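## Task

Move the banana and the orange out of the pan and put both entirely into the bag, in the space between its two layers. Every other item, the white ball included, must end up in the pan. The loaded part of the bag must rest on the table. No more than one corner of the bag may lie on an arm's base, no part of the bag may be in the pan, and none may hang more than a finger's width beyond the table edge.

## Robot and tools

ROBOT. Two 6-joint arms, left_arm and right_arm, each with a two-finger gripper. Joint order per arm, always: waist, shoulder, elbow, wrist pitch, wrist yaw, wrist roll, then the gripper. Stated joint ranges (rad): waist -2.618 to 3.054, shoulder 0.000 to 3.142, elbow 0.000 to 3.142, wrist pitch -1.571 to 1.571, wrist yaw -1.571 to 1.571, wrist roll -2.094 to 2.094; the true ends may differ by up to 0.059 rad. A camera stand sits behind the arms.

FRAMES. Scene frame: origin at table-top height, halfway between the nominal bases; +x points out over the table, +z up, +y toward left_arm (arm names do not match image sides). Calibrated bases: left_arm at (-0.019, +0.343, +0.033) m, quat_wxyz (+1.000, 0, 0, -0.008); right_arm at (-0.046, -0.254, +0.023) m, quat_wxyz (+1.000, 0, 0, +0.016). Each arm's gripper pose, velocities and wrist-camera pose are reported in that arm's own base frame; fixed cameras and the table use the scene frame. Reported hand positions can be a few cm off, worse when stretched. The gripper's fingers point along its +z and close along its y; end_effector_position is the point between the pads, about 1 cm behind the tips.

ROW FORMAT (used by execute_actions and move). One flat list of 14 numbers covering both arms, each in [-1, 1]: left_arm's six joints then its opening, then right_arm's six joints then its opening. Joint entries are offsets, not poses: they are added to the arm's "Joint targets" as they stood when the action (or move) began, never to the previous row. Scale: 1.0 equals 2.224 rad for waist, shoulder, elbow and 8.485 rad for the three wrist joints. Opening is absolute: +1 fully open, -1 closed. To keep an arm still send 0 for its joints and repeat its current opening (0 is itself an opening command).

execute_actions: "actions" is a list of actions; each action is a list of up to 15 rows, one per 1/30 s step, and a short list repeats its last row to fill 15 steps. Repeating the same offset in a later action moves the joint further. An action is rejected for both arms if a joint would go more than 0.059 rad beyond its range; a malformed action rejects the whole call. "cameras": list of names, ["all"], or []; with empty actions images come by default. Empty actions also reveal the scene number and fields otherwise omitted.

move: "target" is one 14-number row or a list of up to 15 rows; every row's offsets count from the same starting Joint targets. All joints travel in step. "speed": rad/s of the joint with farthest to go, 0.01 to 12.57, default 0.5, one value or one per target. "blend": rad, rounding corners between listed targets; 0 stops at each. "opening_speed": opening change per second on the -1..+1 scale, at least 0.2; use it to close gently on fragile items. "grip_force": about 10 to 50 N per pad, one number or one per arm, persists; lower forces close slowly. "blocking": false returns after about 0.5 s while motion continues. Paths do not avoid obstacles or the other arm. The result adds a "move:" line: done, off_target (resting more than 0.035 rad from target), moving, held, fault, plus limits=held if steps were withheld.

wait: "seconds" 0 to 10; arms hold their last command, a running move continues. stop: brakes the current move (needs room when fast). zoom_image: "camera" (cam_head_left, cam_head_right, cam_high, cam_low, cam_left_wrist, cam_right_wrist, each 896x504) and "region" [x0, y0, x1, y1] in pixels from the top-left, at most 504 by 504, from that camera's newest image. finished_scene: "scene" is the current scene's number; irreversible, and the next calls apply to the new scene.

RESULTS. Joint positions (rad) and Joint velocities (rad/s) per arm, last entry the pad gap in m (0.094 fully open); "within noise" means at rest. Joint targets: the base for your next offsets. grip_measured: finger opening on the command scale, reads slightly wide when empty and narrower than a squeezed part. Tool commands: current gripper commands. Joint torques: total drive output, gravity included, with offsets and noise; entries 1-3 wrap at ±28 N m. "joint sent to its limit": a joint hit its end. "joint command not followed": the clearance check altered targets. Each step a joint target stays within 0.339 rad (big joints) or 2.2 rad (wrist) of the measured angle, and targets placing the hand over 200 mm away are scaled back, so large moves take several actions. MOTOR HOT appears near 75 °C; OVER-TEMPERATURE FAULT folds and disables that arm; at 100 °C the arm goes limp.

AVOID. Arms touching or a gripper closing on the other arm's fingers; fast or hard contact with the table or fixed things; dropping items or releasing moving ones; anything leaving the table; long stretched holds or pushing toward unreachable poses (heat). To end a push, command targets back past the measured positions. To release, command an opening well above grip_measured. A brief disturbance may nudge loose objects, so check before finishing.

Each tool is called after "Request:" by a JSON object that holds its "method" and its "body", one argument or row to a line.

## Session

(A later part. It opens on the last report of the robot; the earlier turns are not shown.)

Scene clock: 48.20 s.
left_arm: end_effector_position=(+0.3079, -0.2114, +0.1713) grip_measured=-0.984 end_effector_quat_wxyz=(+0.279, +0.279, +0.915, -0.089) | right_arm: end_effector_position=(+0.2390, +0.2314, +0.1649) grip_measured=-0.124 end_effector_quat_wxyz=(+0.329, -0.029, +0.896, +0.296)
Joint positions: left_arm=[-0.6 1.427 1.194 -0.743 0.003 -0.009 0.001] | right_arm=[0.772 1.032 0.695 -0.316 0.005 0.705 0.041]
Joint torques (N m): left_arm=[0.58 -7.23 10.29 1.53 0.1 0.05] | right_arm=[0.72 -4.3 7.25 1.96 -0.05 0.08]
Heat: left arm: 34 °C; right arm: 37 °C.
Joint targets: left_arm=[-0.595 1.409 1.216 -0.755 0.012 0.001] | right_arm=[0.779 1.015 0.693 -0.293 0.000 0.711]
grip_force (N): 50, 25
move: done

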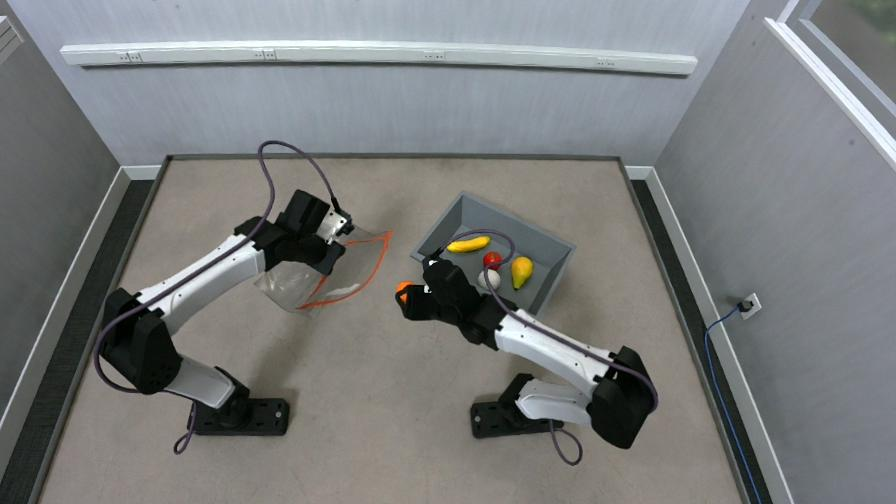

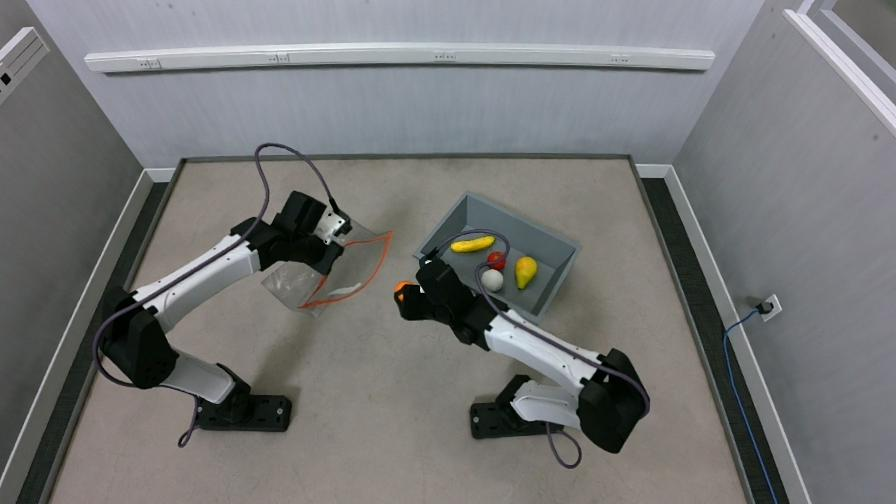

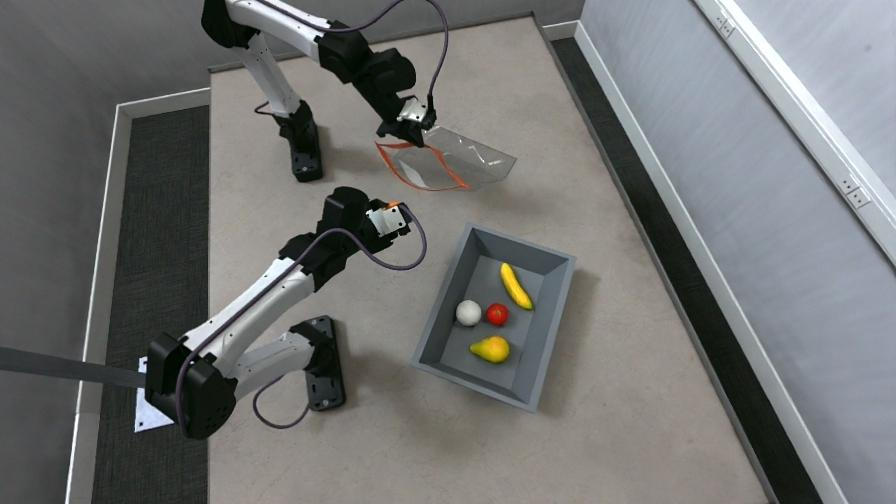

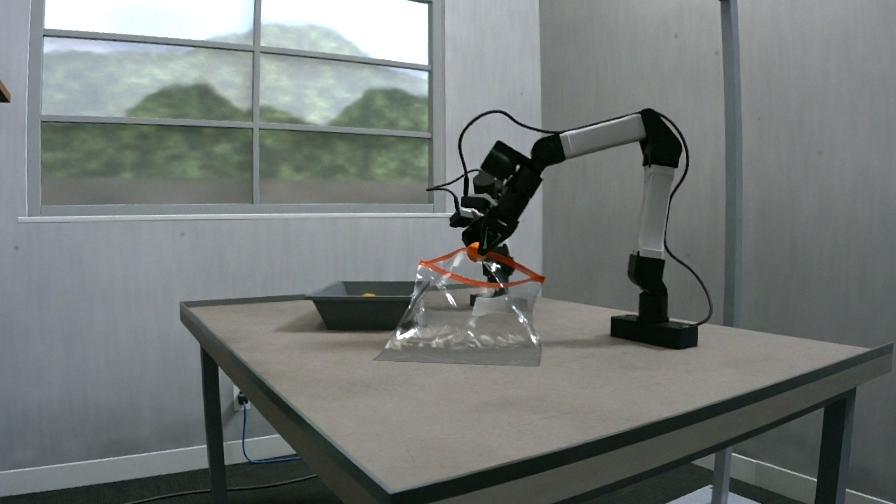

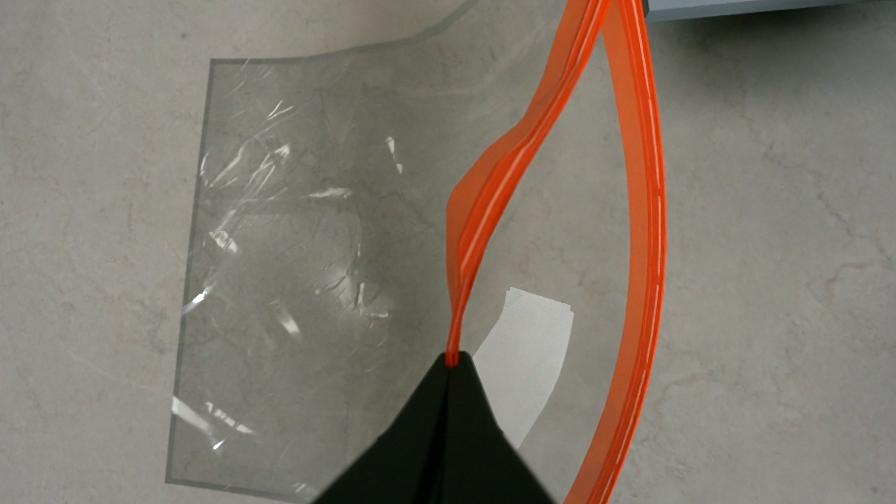

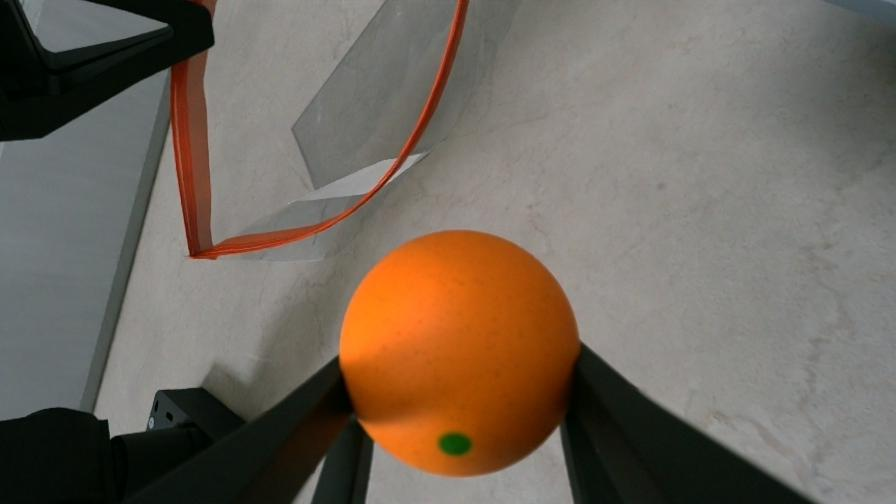

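Request:
{"method": "move", "body": {
  "target": [0,0,0,0,0,0,-1,0.0144,0.2311,0.0854,0.0359,0,0,-0.25],
  "speed": 0.35,
  "grip_force": [50,25],
  "cameras": ["cam_right_wrist","cam_left_wrist","cam_low"]
}}

Scene clock: 50.57 s.
left_arm: end_effector_position=(+0.3079, -0.2114, +0.1713) grip_measured=-0.984 end_effector_quat_wxyz=(+0.279, +0.279, +0.915, -0.089) | right_arm: end_effector_position=(+0.2984, +0.3082, +0.1162) grip_measured=-0.124 end_effector_quat_wxyz=(+0.315, -0.044, +0.901, +0.293)
Joint positions: left_arm=[-0.6 1.427 1.194 -0.743 0.003 -0.009 0.001] | right_arm=[0.804 1.521 0.851 -0.011 0.005 0.705 0.041]
Joint torques (N m): left_arm=[0.55 -7.21 10.26 1.54 0.11 0.05] | right_arm=[0.75 -5.67 9.91 1.9 -0.05 0.08]
Heat: left arm: 35 °C; right arm: 36 °C.
Joint targets: left_arm=[-0.595 1.409 1.216 -0.755 0.012 0.001] | right_arm=[0.811 1.529 0.883 0.011 0.000 0.711]
grip_force (N): 50, 25
move: done
Images, in order (width x height): cam_low 896x504, cam_left_wrist 896x504, cam_right_wrist 896x504.

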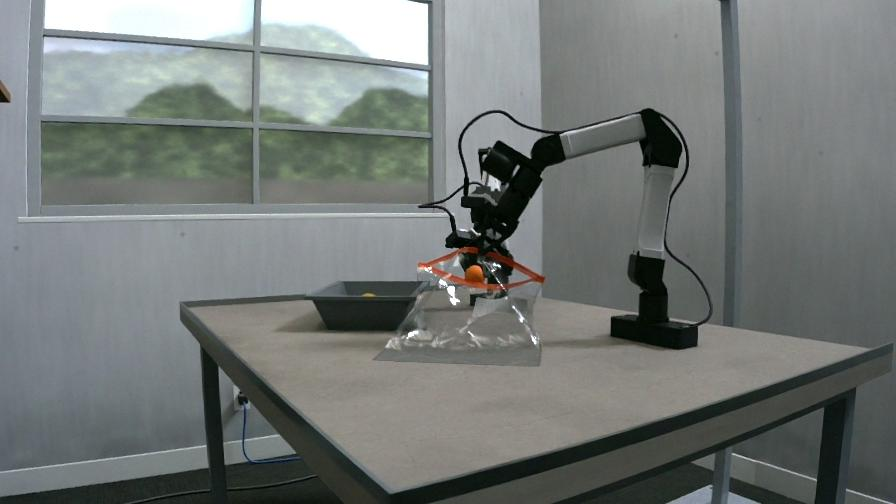

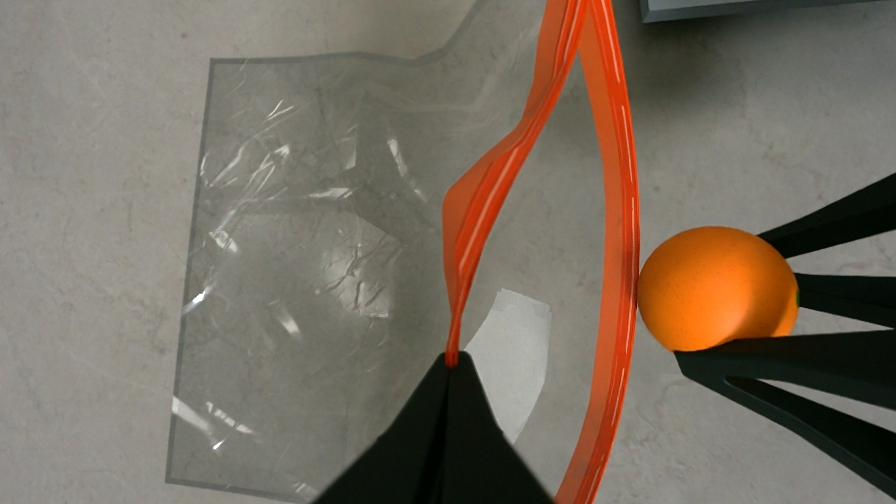

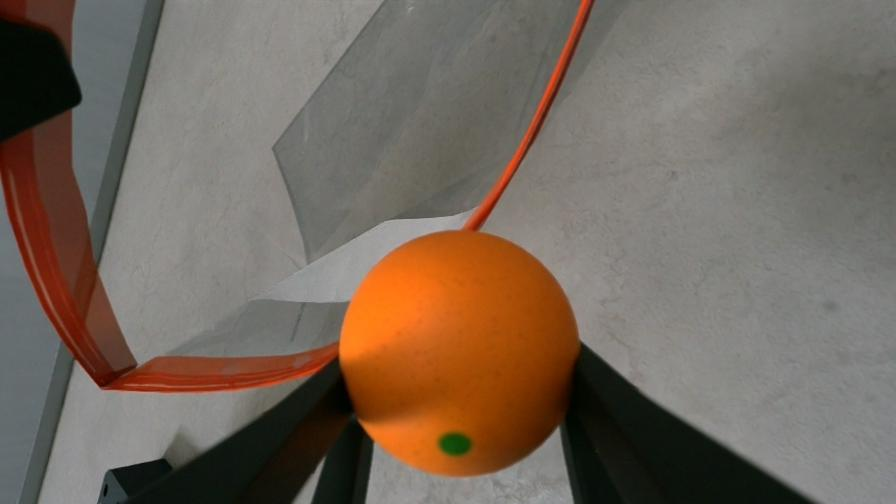

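Request:
{"method": "move", "body": {
  "target": [
    [0,0,0,0,0,0,-1,0.0013,0.0081,0.1403,-0.0524,0,0,-0.25],
    [0,0,0,0,0,0,-1,0.0063,0.1048,0.1713,-0.0321,0,0,-0.25]
  ],
  "speed": 0.3,
  "blend": 0.03,
  "grip_force": [50,25],
  "cameras": ["cam_right_wrist","cam_left_wrist","cam_low"]
}}

Scene clock: 54.37 s.
left_arm: end_effector_position=(+0.3079, -0.2114, +0.1713) grip_measured=-0.984 end_effector_quat_wxyz=(+0.279, +0.279, +0.915, -0.089) | right_arm: end_effector_position=(+0.3306, +0.3514, +0.1246) grip_measured=-0.124 end_effector_quat_wxyz=(+0.273, -0.051, +0.926, +0.257)
Joint positions: left_arm=[-0.6 1.427 1.194 -0.743 0.003 -0.009 0.001] | right_arm=[0.818 1.753 1.232 -0.282 0.005 0.705 0.041]
Joint torques (N m): left_arm=[0.58 -7.19 10.32 1.54 0.1 0.05] | right_arm=[0.76 -7.84 10.13 1.74 -0.04 0.08]
Heat: left arm: 35 °C; right arm: 36 °C.
Joint targets: left_arm=[-0.595 1.409 1.216 -0.755 0.012 0.001] | right_arm=[0.825 1.761 1.264 -0.261 0.000 0.711]
grip_force (N): 50, 25
move: done
Images, in order (width x height): cam_low 896x504, cam_left_wrist 896x504, cam_right_wrist 896x504.

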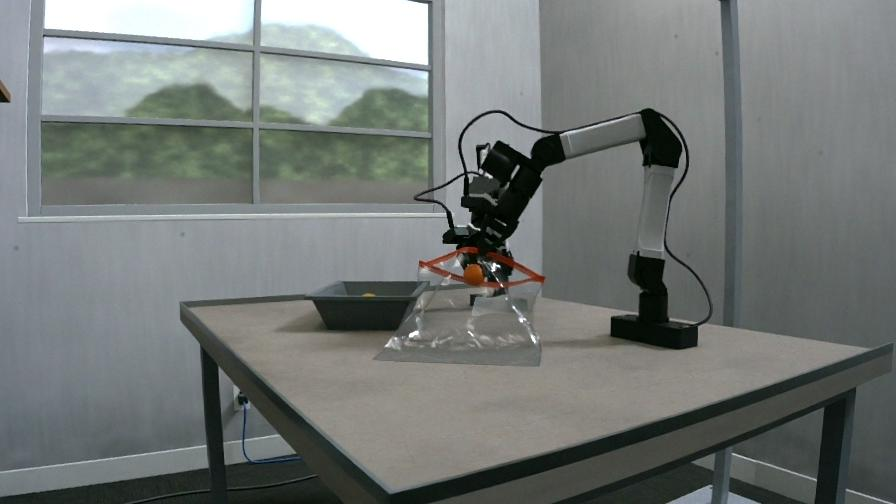

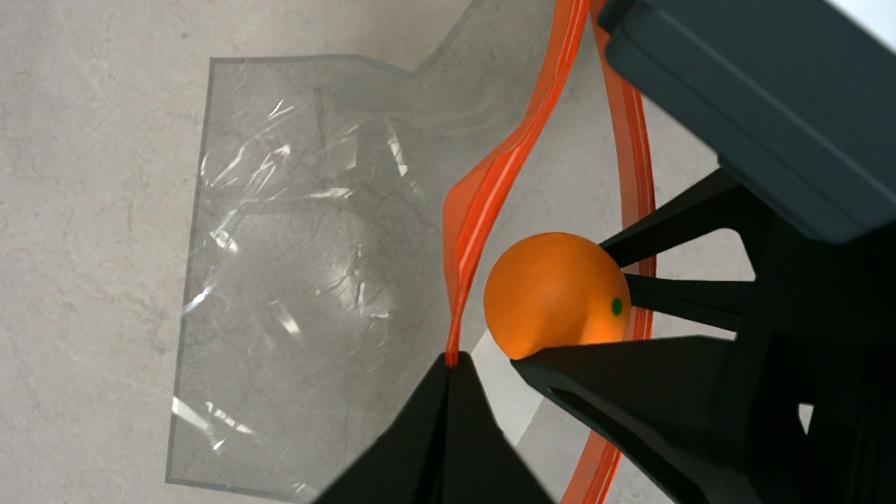

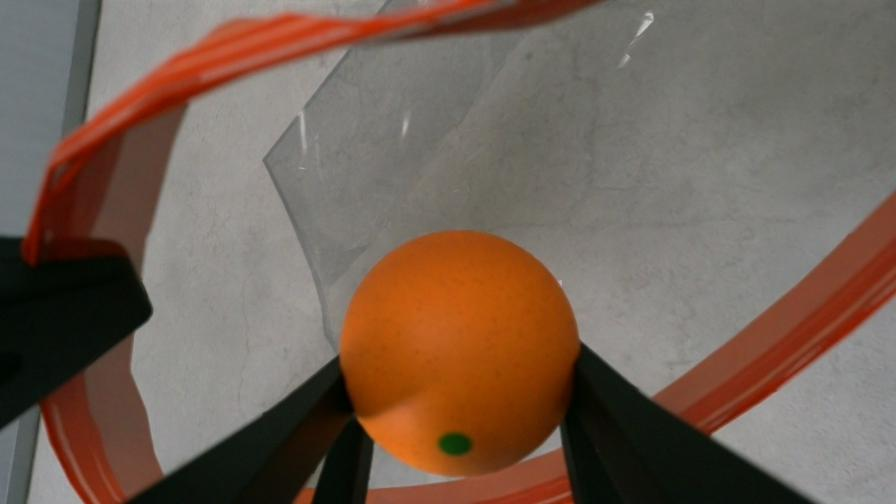

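Request:
{"method": "move", "body": {
  "target": [0,0,0,0,0,0,-1,0.0027,0.1102,-0.0468,0.0358,0,0,-0.25],
  "speed": 0.25,
  "grip_force": [50,25],
  "cameras": ["cam_right_wrist","cam_left_wrist","cam_low"]
}}

Scene clock: 55.47 s.
left_arm: end_effector_position=(+0.3079, -0.2114, +0.1713) grip_measured=-0.984 end_effector_quat_wxyz=(+0.279, +0.279, +0.915, -0.089) | right_arm: end_effector_position=(+0.3319, +0.3527, +0.1208) grip_measured=-0.124 end_effector_quat_wxyz=(+0.272, -0.051, +0.926, +0.256)
Joint positions: left_arm=[-0.6 1.427 1.194 -0.743 0.003 -0.009 0.001] | right_arm=[0.818 1.765 1.231 -0.271 0.005 0.705 0.041]
Joint torques (N m): left_arm=[0.59 -7.2 10.28 1.53 0.09 0.04] | right_arm=[0.03 -8.83 7.17 1.59 0 0.02]
Heat: left arm: 35 °C; right arm: 36 °C.
Joint targets: left_arm=[-0.595 1.409 1.216 -0.755 0.012 0.001] | right_arm=[0.818 1.763 1.232 -0.266 0.005 0.705]
grip_force (N): 50, 25
move: held (right_arm; a check stopped the path); limits=held; right_arm: the wrist pitch is farthest, 0.313 rad from its target
joint command not followed: on one or more control steps a check withheld the commanded joint targets of the right arm, and it was not sent them on those steps.
cause: the commanded joint targets, or the way to them, would bring a part of the robot too close to another arm (this arm's wrist (the part past the wrist pitch) and the left arm's wrist camera, 7 mm apart when this arm was first held).
Images, in order (width x height): cam_low 896x504, cam_left_wrist 896x504, cam_right_wrist 896x504.

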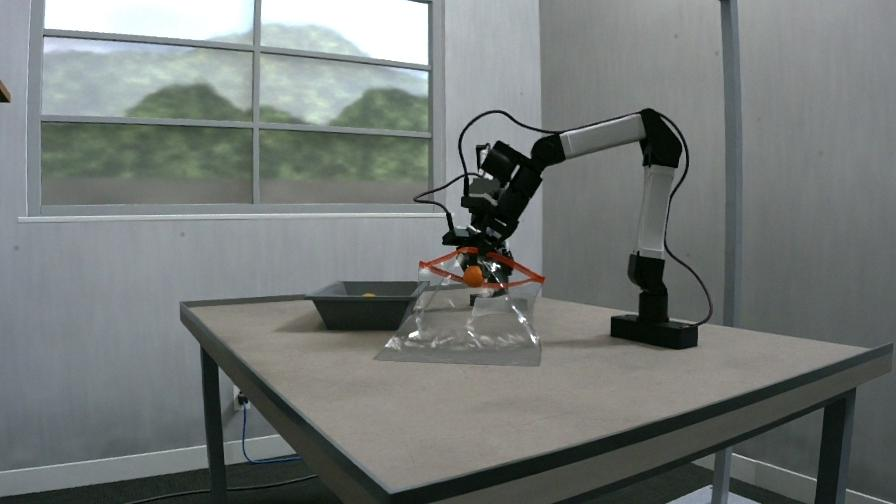

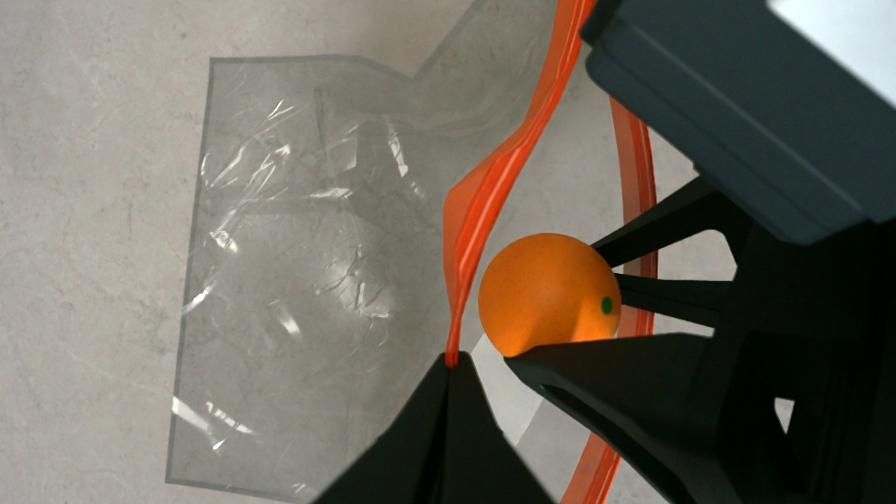

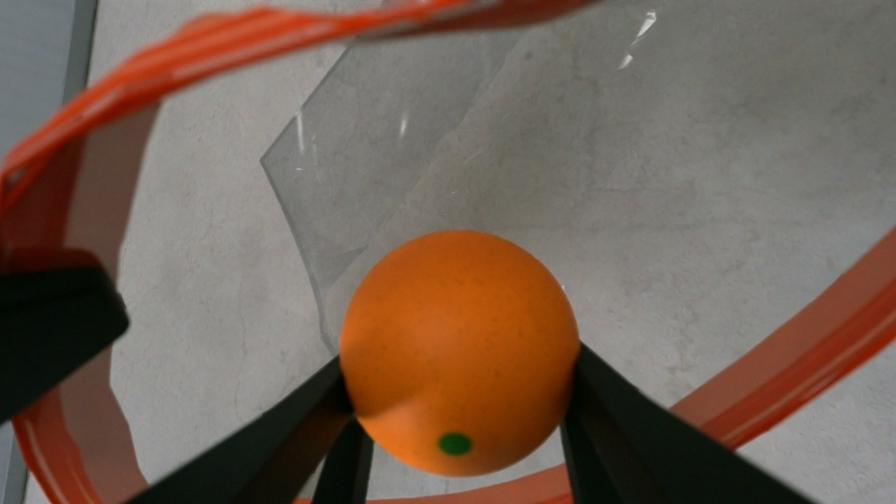

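Request:
{"method": "move", "body": {
  "target": [
    [0,0,0,0,0,0,-1,0.0031,0.0166,-0.1358,0.0573,-0.0006,0,-0.25],
    [0,0,0,0,0,0,-1,0.0063,0.1174,-0.0818,0.0726,-0.0006,0,-0.25]
  ],
  "speed": 0.25,
  "blend": 0.03,
  "grip_force": [50,25],
  "cameras": ["cam_right_wrist","cam_left_wrist","cam_low"]
}}

Scene clock: 59.80 s.
left_arm: end_effector_position=(+0.3078, -0.2113, +0.1712) grip_measured=-0.984 end_effector_quat_wxyz=(+0.279, +0.279, +0.915, -0.089) | right_arm: end_effector_position=(+0.3493, +0.3762, +0.0281) grip_measured=-0.124 end_effector_quat_wxyz=(+0.319, -0.053, +0.897, +0.303)
Joint positions: left_arm=[-0.6 1.427 1.194 -0.743 0.003 -0.009 0.001] | right_arm=[0.824 2.013 1.023 0.329 0.005 0.705 0.041]
Joint torques (N m): left_arm=[0.58 -7.21 10.3 1.54 0.11 0.05] | right_arm=[0.66 -8.66 8.53 1.89 -0.05 0.01]
Heat: left arm: 36 °C; right arm: 36 °C.
Joint targets: left_arm=[-0.595 1.409 1.216 -0.755 0.012 0.001] | right_arm=[0.831 2.024 1.050 0.351 0.000 0.705]
grip_force (N): 50, 25
move: done
Images, in order (width x height): cam_low 896x504, cam_left_wrist 896x504, cam_right_wrist 896x504.

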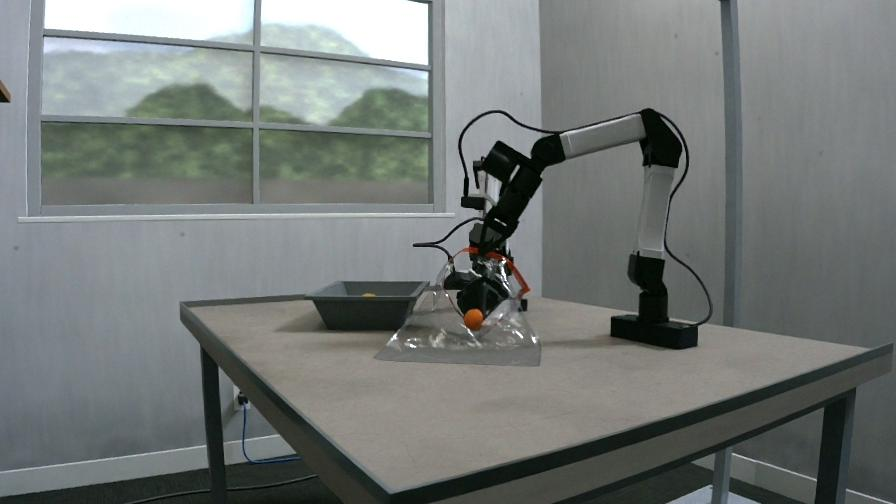

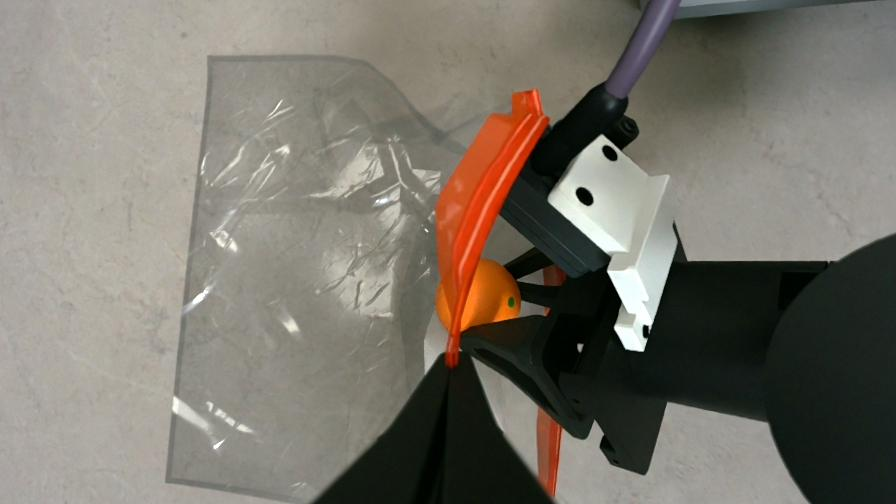

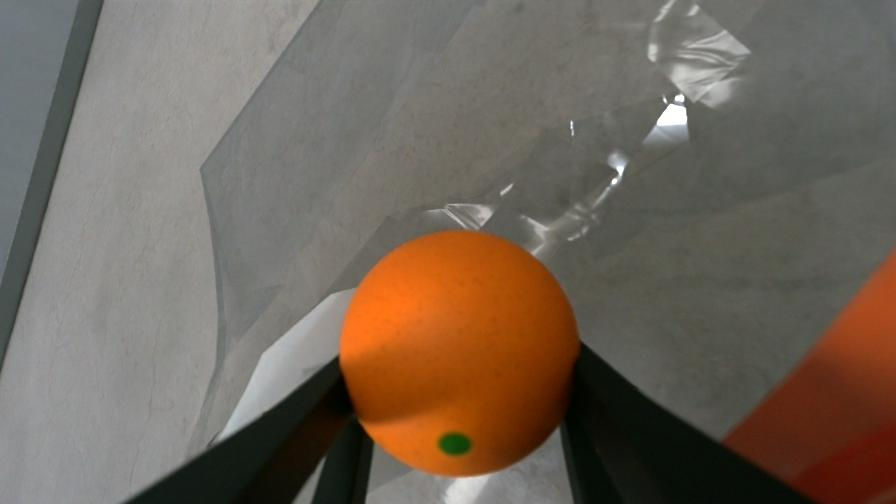

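Request:
{"method": "move", "body": {
  "target": [
    [0,0,0,0,0,0,-1,0,0.013,0,0,0,0,-0.25],
    [0,0,0,0,0,0,-1,0,0.013,0,0,0,0,0.4]
  ],
  "speed": 0.15,
  "opening_speed": 0.5,
  "grip_force": [50,25],
  "cameras": ["cam_right_wrist","cam_left_wrist","cam_low"]
}}

Scene clock: 62.23 s.
left_arm: end_effector_position=(+0.3078, -0.2113, +0.1712) grip_measured=-0.984 end_effector_quat_wxyz=(+0.279, +0.279, +0.915, -0.089) | right_arm: end_effector_position=(+0.3487, +0.3755, +0.0165) grip_measured=+0.399 end_effector_quat_wxyz=(+0.312, -0.053, +0.901, +0.296)
Joint positions: left_arm=[-0.6 1.427 1.194 -0.744 0.003 -0.009 0.001] | right_arm=[0.824 2.04 1.026 0.333 0.005 0.705 0.066]
Joint torques (N m): left_arm=[0.61 -7.21 10.35 1.54 0.1 0.04] | right_arm=[0.75 -8.61 8.17 1.85 -0.05 0]
Heat: left arm: 36 °C; right arm: 37 °C.
Joint targets: left_arm=[-0.595 1.409 1.216 -0.755 0.012 0.001] | right_arm=[0.831 2.053 1.050 0.351 0.000 0.705]
grip_force (N): 50, 25
move: done
Images, in order (width x height): cam_low 896x504, cam_left_wrist 896x504, cam_right_wrist 896x504.

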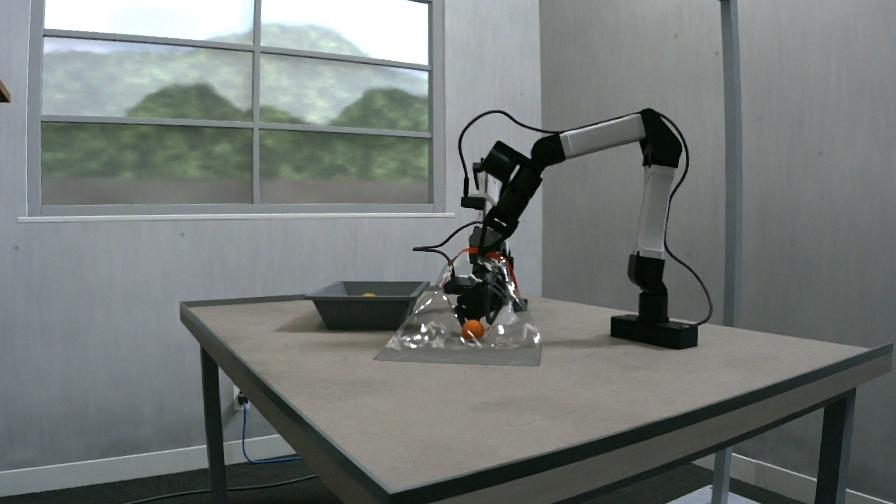

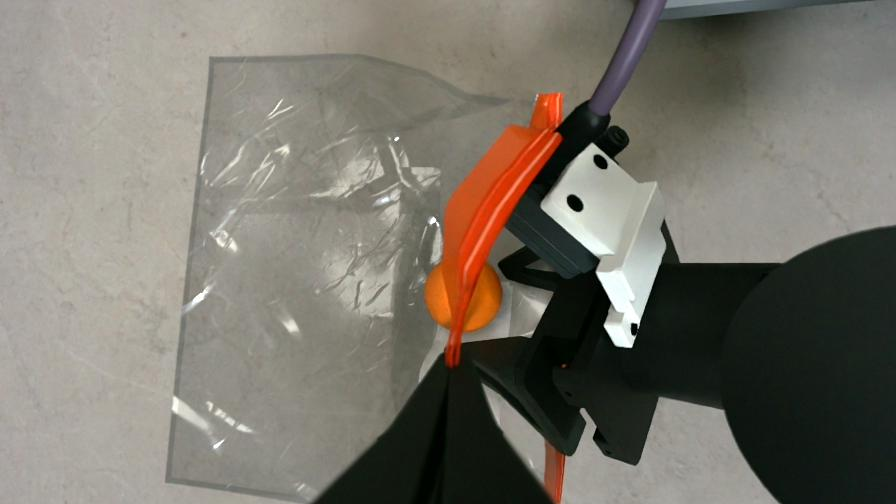

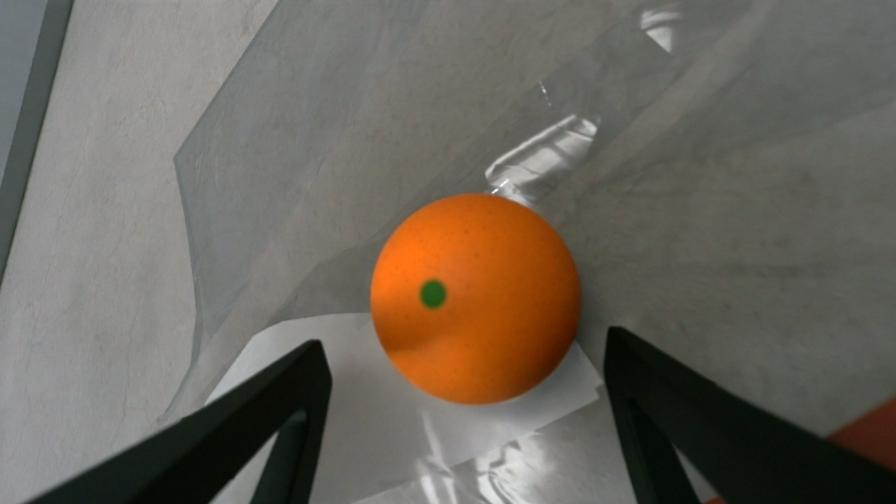

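Request:
{"method": "move", "body": {
  "target": [
    [0,0,0,0,0,0,-1,0,-0.2149,-0.1475,-0.0149,0,0,0.4],
    [0,0,0,0,0,0,-1,0,-0.3880,-0.1749,-0.0532,0,0,0.4]
  ],
  "speed": 0.45,
  "blend": 0.03,
  "grip_force": [50,25],
  "cameras": ["cam_right_wrist","cam_left_wrist","cam_low"]
}}

Scene clock: 65.40 s.
left_arm: end_effector_position=(+0.3078, -0.2113, +0.1712) grip_measured=-0.984 end_effector_quat_wxyz=(+0.279, +0.279, +0.915, -0.089) | right_arm: end_effector_position=(+0.2487, +0.2675, +0.1365) grip_measured=+0.399 end_effector_quat_wxyz=(+0.324, -0.052, +0.893, +0.308)
Joint positions: left_arm=[-0.6 1.427 1.194 -0.744 0.003 -0.009 0.001] | right_arm=[0.824 1.207 0.666 -0.104 0.005 0.705 0.066]
Joint torques (N m): left_arm=[0.59 -7.19 10.3 1.54 0.1 0.05] | right_arm=[0.76 -5.48 6.74 1.75 -0.05 0.01]
Heat: left arm: 37 °C; right arm: 37 °C.
Joint targets: left_arm=[-0.595 1.409 1.216 -0.755 0.012 0.001] | right_arm=[0.831 1.189 0.661 -0.101 0.000 0.705]
grip_force (N): 50, 25
move: done
Images, in order (width x height): cam_low 896x504, cam_left_wrist 896x504, cam_right_wrist 896x504.

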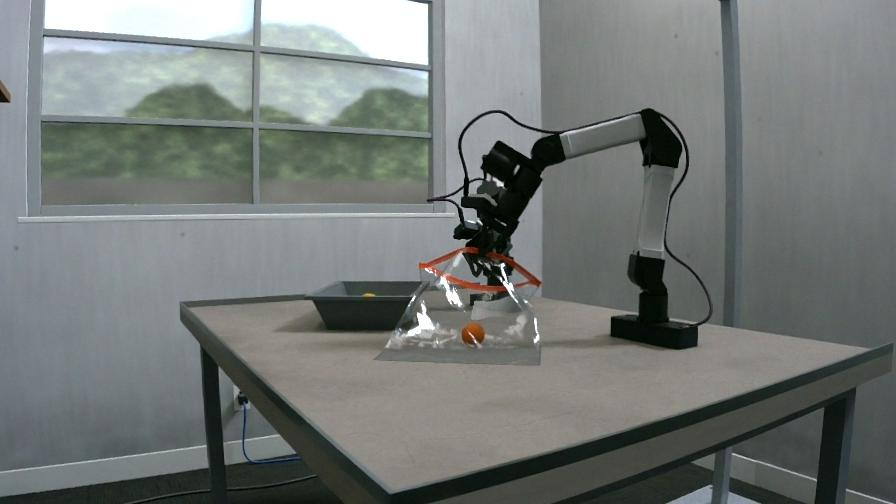

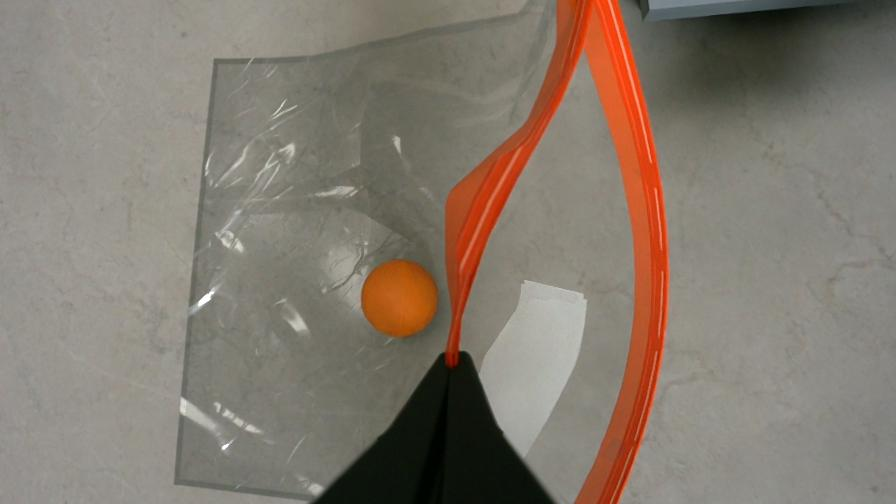

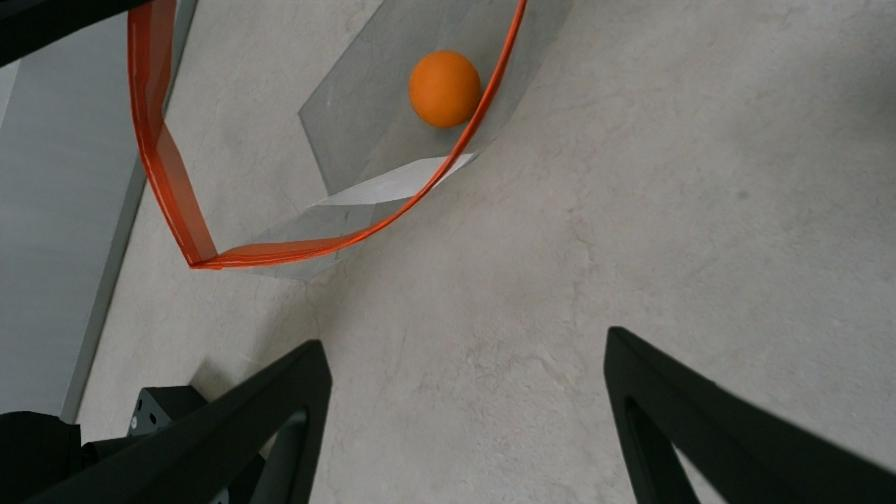

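Request:
{"method": "move", "body": {
  "target": [
    [0,0,0,0,0,0,-1,-0.0234,-0.0782,0.0144,-0.0226,0,0,0.4],
    [0,0,0,0,0,0,-1,-0.2738,0.3602,0.6021,-0.1566,0,0.0007,0.4],
    [0,0,0,0,0,0,-1,-0.3737,0.3615,0.5553,-0.12,0,-0.0831,0.4]
  ],
  "blend": 0.1,
  "speed": 0.8,
  "cameras": ["cam_right_wrist","cam_left_wrist","cam_head_left","cam_head_right"]
}}

Scene clock: 70.73 s.
left_arm: end_effector_position=(+0.3078, -0.2113, +0.1712) grip_measured=-0.984 end_effector_quat_wxyz=(+0.279, +0.279, +0.915, -0.089) | right_arm: end_effector_position=(+0.4605, +0.0001, +0.1629) grip_measured=+0.399 end_effector_quat_wxyz=(+0.176, +0.003, +0.984, -0.001)
Joint positions: left_arm=[-0.6 1.427 1.194 -0.744 0.003 -0.009 0.001] | right_arm=[0.002 1.981 1.9 -1.135 0.004 0.008 0.066]
Joint torques (N m): left_arm=[0.62 -7.17 10.29 1.54 0.11 0.05] | right_arm=[-0.09 -8.98 6.31 1.1 -0.06 0.01]
Heat: left arm: 37 °C; right arm: 36 °C.
Joint targets: left_arm=[-0.595 1.409 1.216 -0.755 0.012 0.001] | right_arm=[0.000 1.994 1.896 -1.119 0.000 -0.001]
grip_force (N): 50, 25
move: done; blend cut to 0.0959 rad at target 1
Images, in order (width x height): cam_head_left 896x504, cam_head_right 896x504, cam_left_wrist 896x504, cam_right_wrist 896x504.

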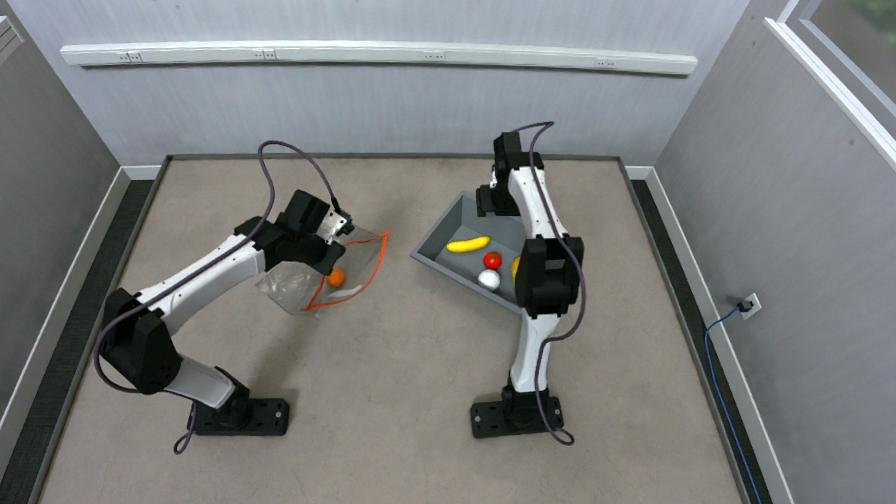

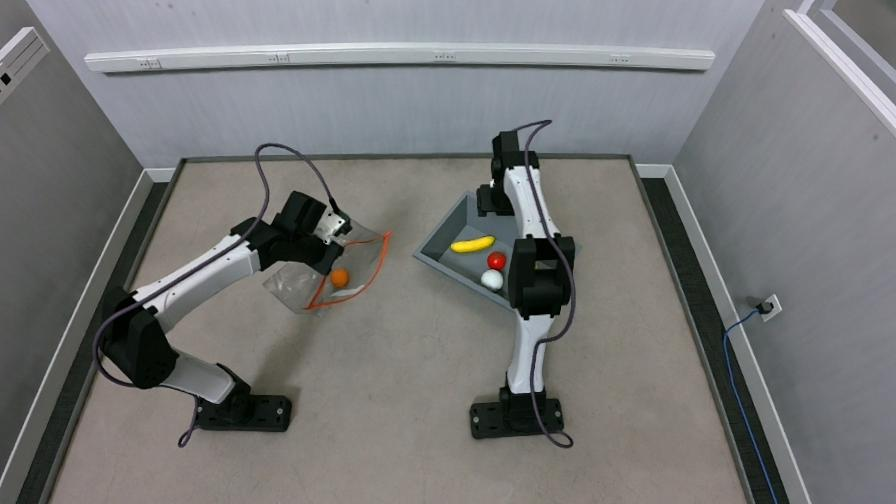

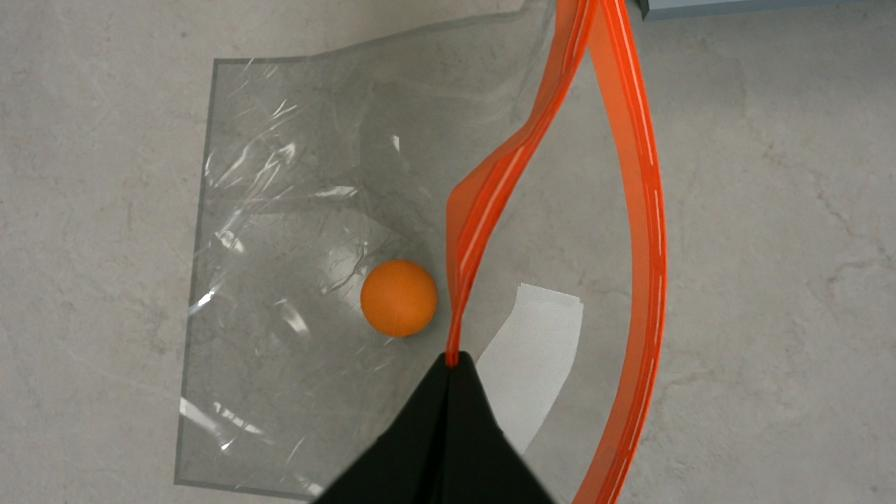

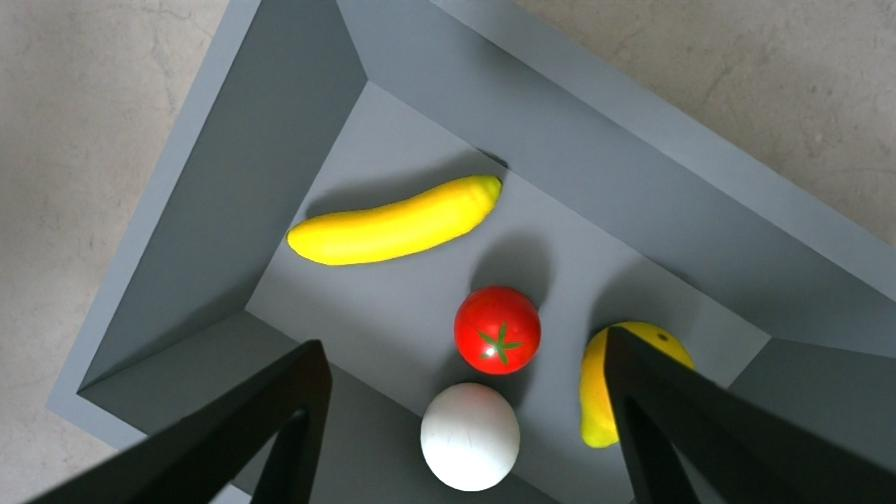

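Request:
{"method": "move", "body": {
  "target": [0,0,0,0,0,0,-1,-0.0472,0.0778,-0.0724,0.0305,-0.0648,-0.2294,0.3],
  "speed": 0.9,
  "opening_speed": 0.5,
  "cameras": ["cam_right_wrist","cam_low","cam_head_right"]
}}

Scene clock: 77.50 s.
left_arm: end_effector_position=(+0.3078, -0.2113, +0.1712) grip_measured=-0.984 end_effector_quat_wxyz=(+0.279, +0.279, +0.915, -0.089) | right_arm: end_effector_position=(+0.4824, +0.0419, +0.0750) grip_measured=+0.301 end_effector_quat_wxyz=(-0.295, +0.782, -0.548, -0.022)
Joint positions: left_arm=[-0.6 1.427 1.194 -0.744 0.003 -0.009 0.001] | right_arm=[-0.098 2.154 1.738 -0.873 -0.537 -1.939 0.061]
Joint torques (N m): left_arm=[0.55 -7.19 10.29 1.54 0.09 0.04] | right_arm=[-0.61 -10.06 6.19 0.83 -0.43 0]
Heat: left arm: 38 °C; right arm: 37 °C.
Joint targets: left_arm=[-0.595 1.409 1.216 -0.755 0.012 0.001] | right_arm=[-0.105 2.167 1.735 -0.860 -0.550 -1.947]
grip_force (N): 50, 25
move: done
Images, in order (width x height): cam_head_right 896x504, cam_low 896x504, cam_right_wrist 896x504.

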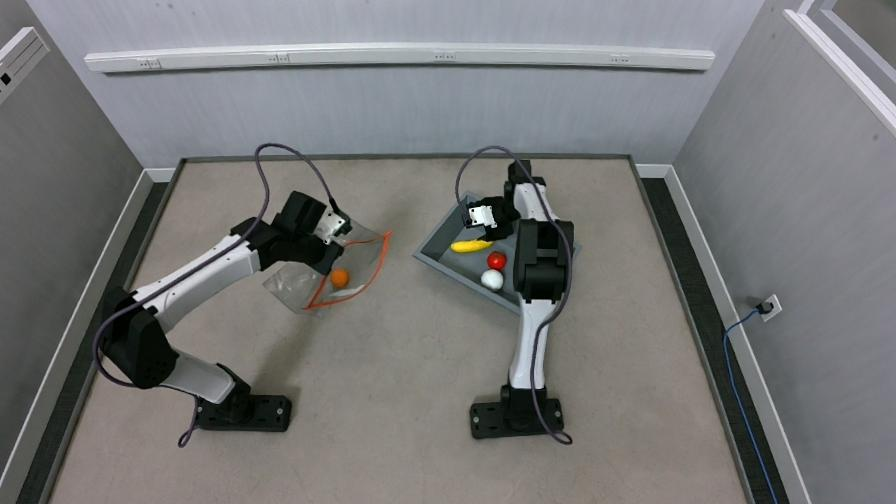

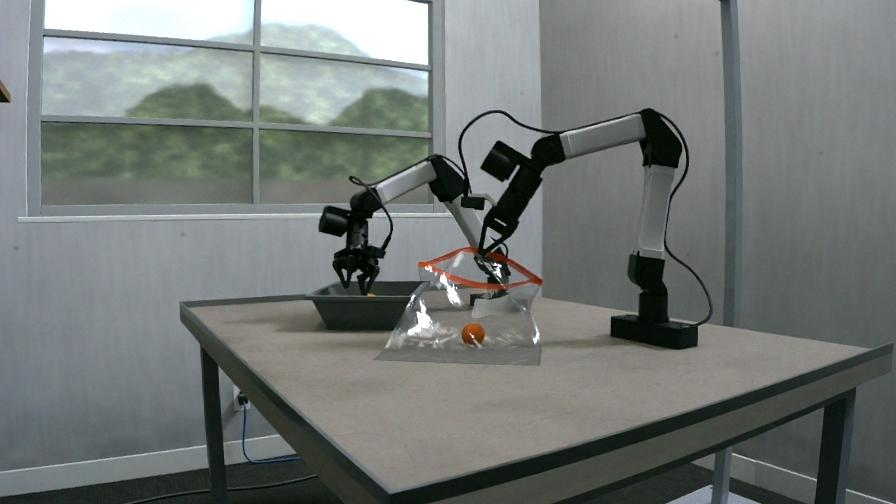

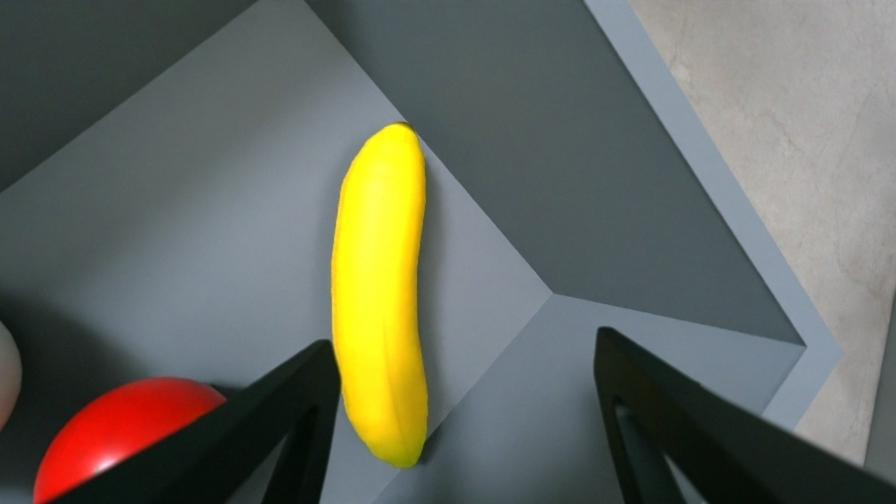

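Request:
{"method": "move", "body": {
  "target": [0,0,0,0,0,0,-1,0.0126,0.1394,0.2302,-0.055,0.0024,-0.0021,0.2],
  "speed": 0.5,
  "opening_speed": 0.5,
  "cameras": ["cam_right_wrist"]
}}

Scene clock: 80.67 s.
left_arm: end_effector_position=(+0.3078, -0.2113, +0.1712) grip_measured=-0.984 end_effector_quat_wxyz=(+0.279, +0.279, +0.915, -0.089) | right_arm: end_effector_position=(+0.4859, +0.0489, +0.0559) grip_measured=+0.201 end_effector_quat_wxyz=(-0.229, +0.778, -0.570, -0.134)
Joint positions: left_arm=[-0.6 1.427 1.194 -0.744 0.003 -0.009 0.001] | right_arm=[-0.083 2.461 2.221 -1.319 -0.536 -1.957 0.056]
Joint torques (N m): left_arm=[0.59 -7.21 10.28 1.54 0.1 0.05] | right_arm=[0.62 -11.52 8.51 0.1 -0.29 -0.03]
Heat: left arm: 38 °C; right arm: 38 °C.
Joint targets: left_arm=[-0.595 1.409 1.216 -0.755 0.012 0.001] | right_arm=[-0.077 2.477 2.247 -1.327 -0.530 -1.965]
grip_force (N): 50, 25
move: done
Images, in order (width x height): cam_right_wrist 896x504.

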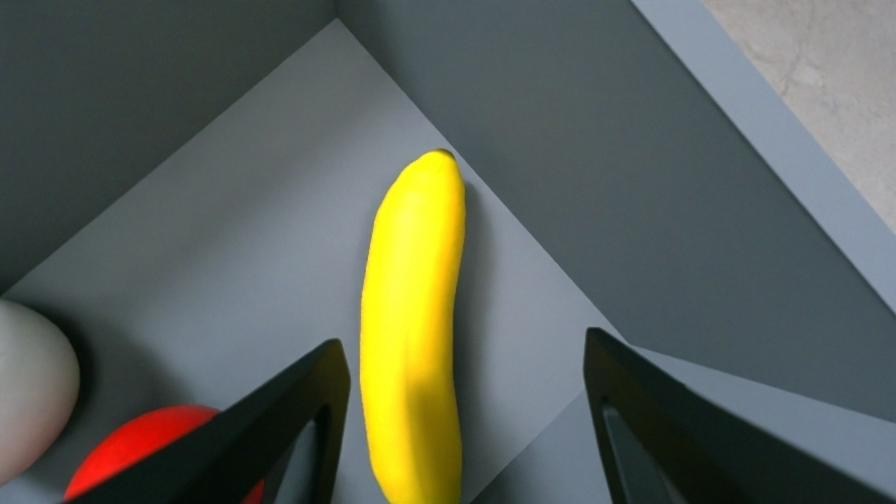

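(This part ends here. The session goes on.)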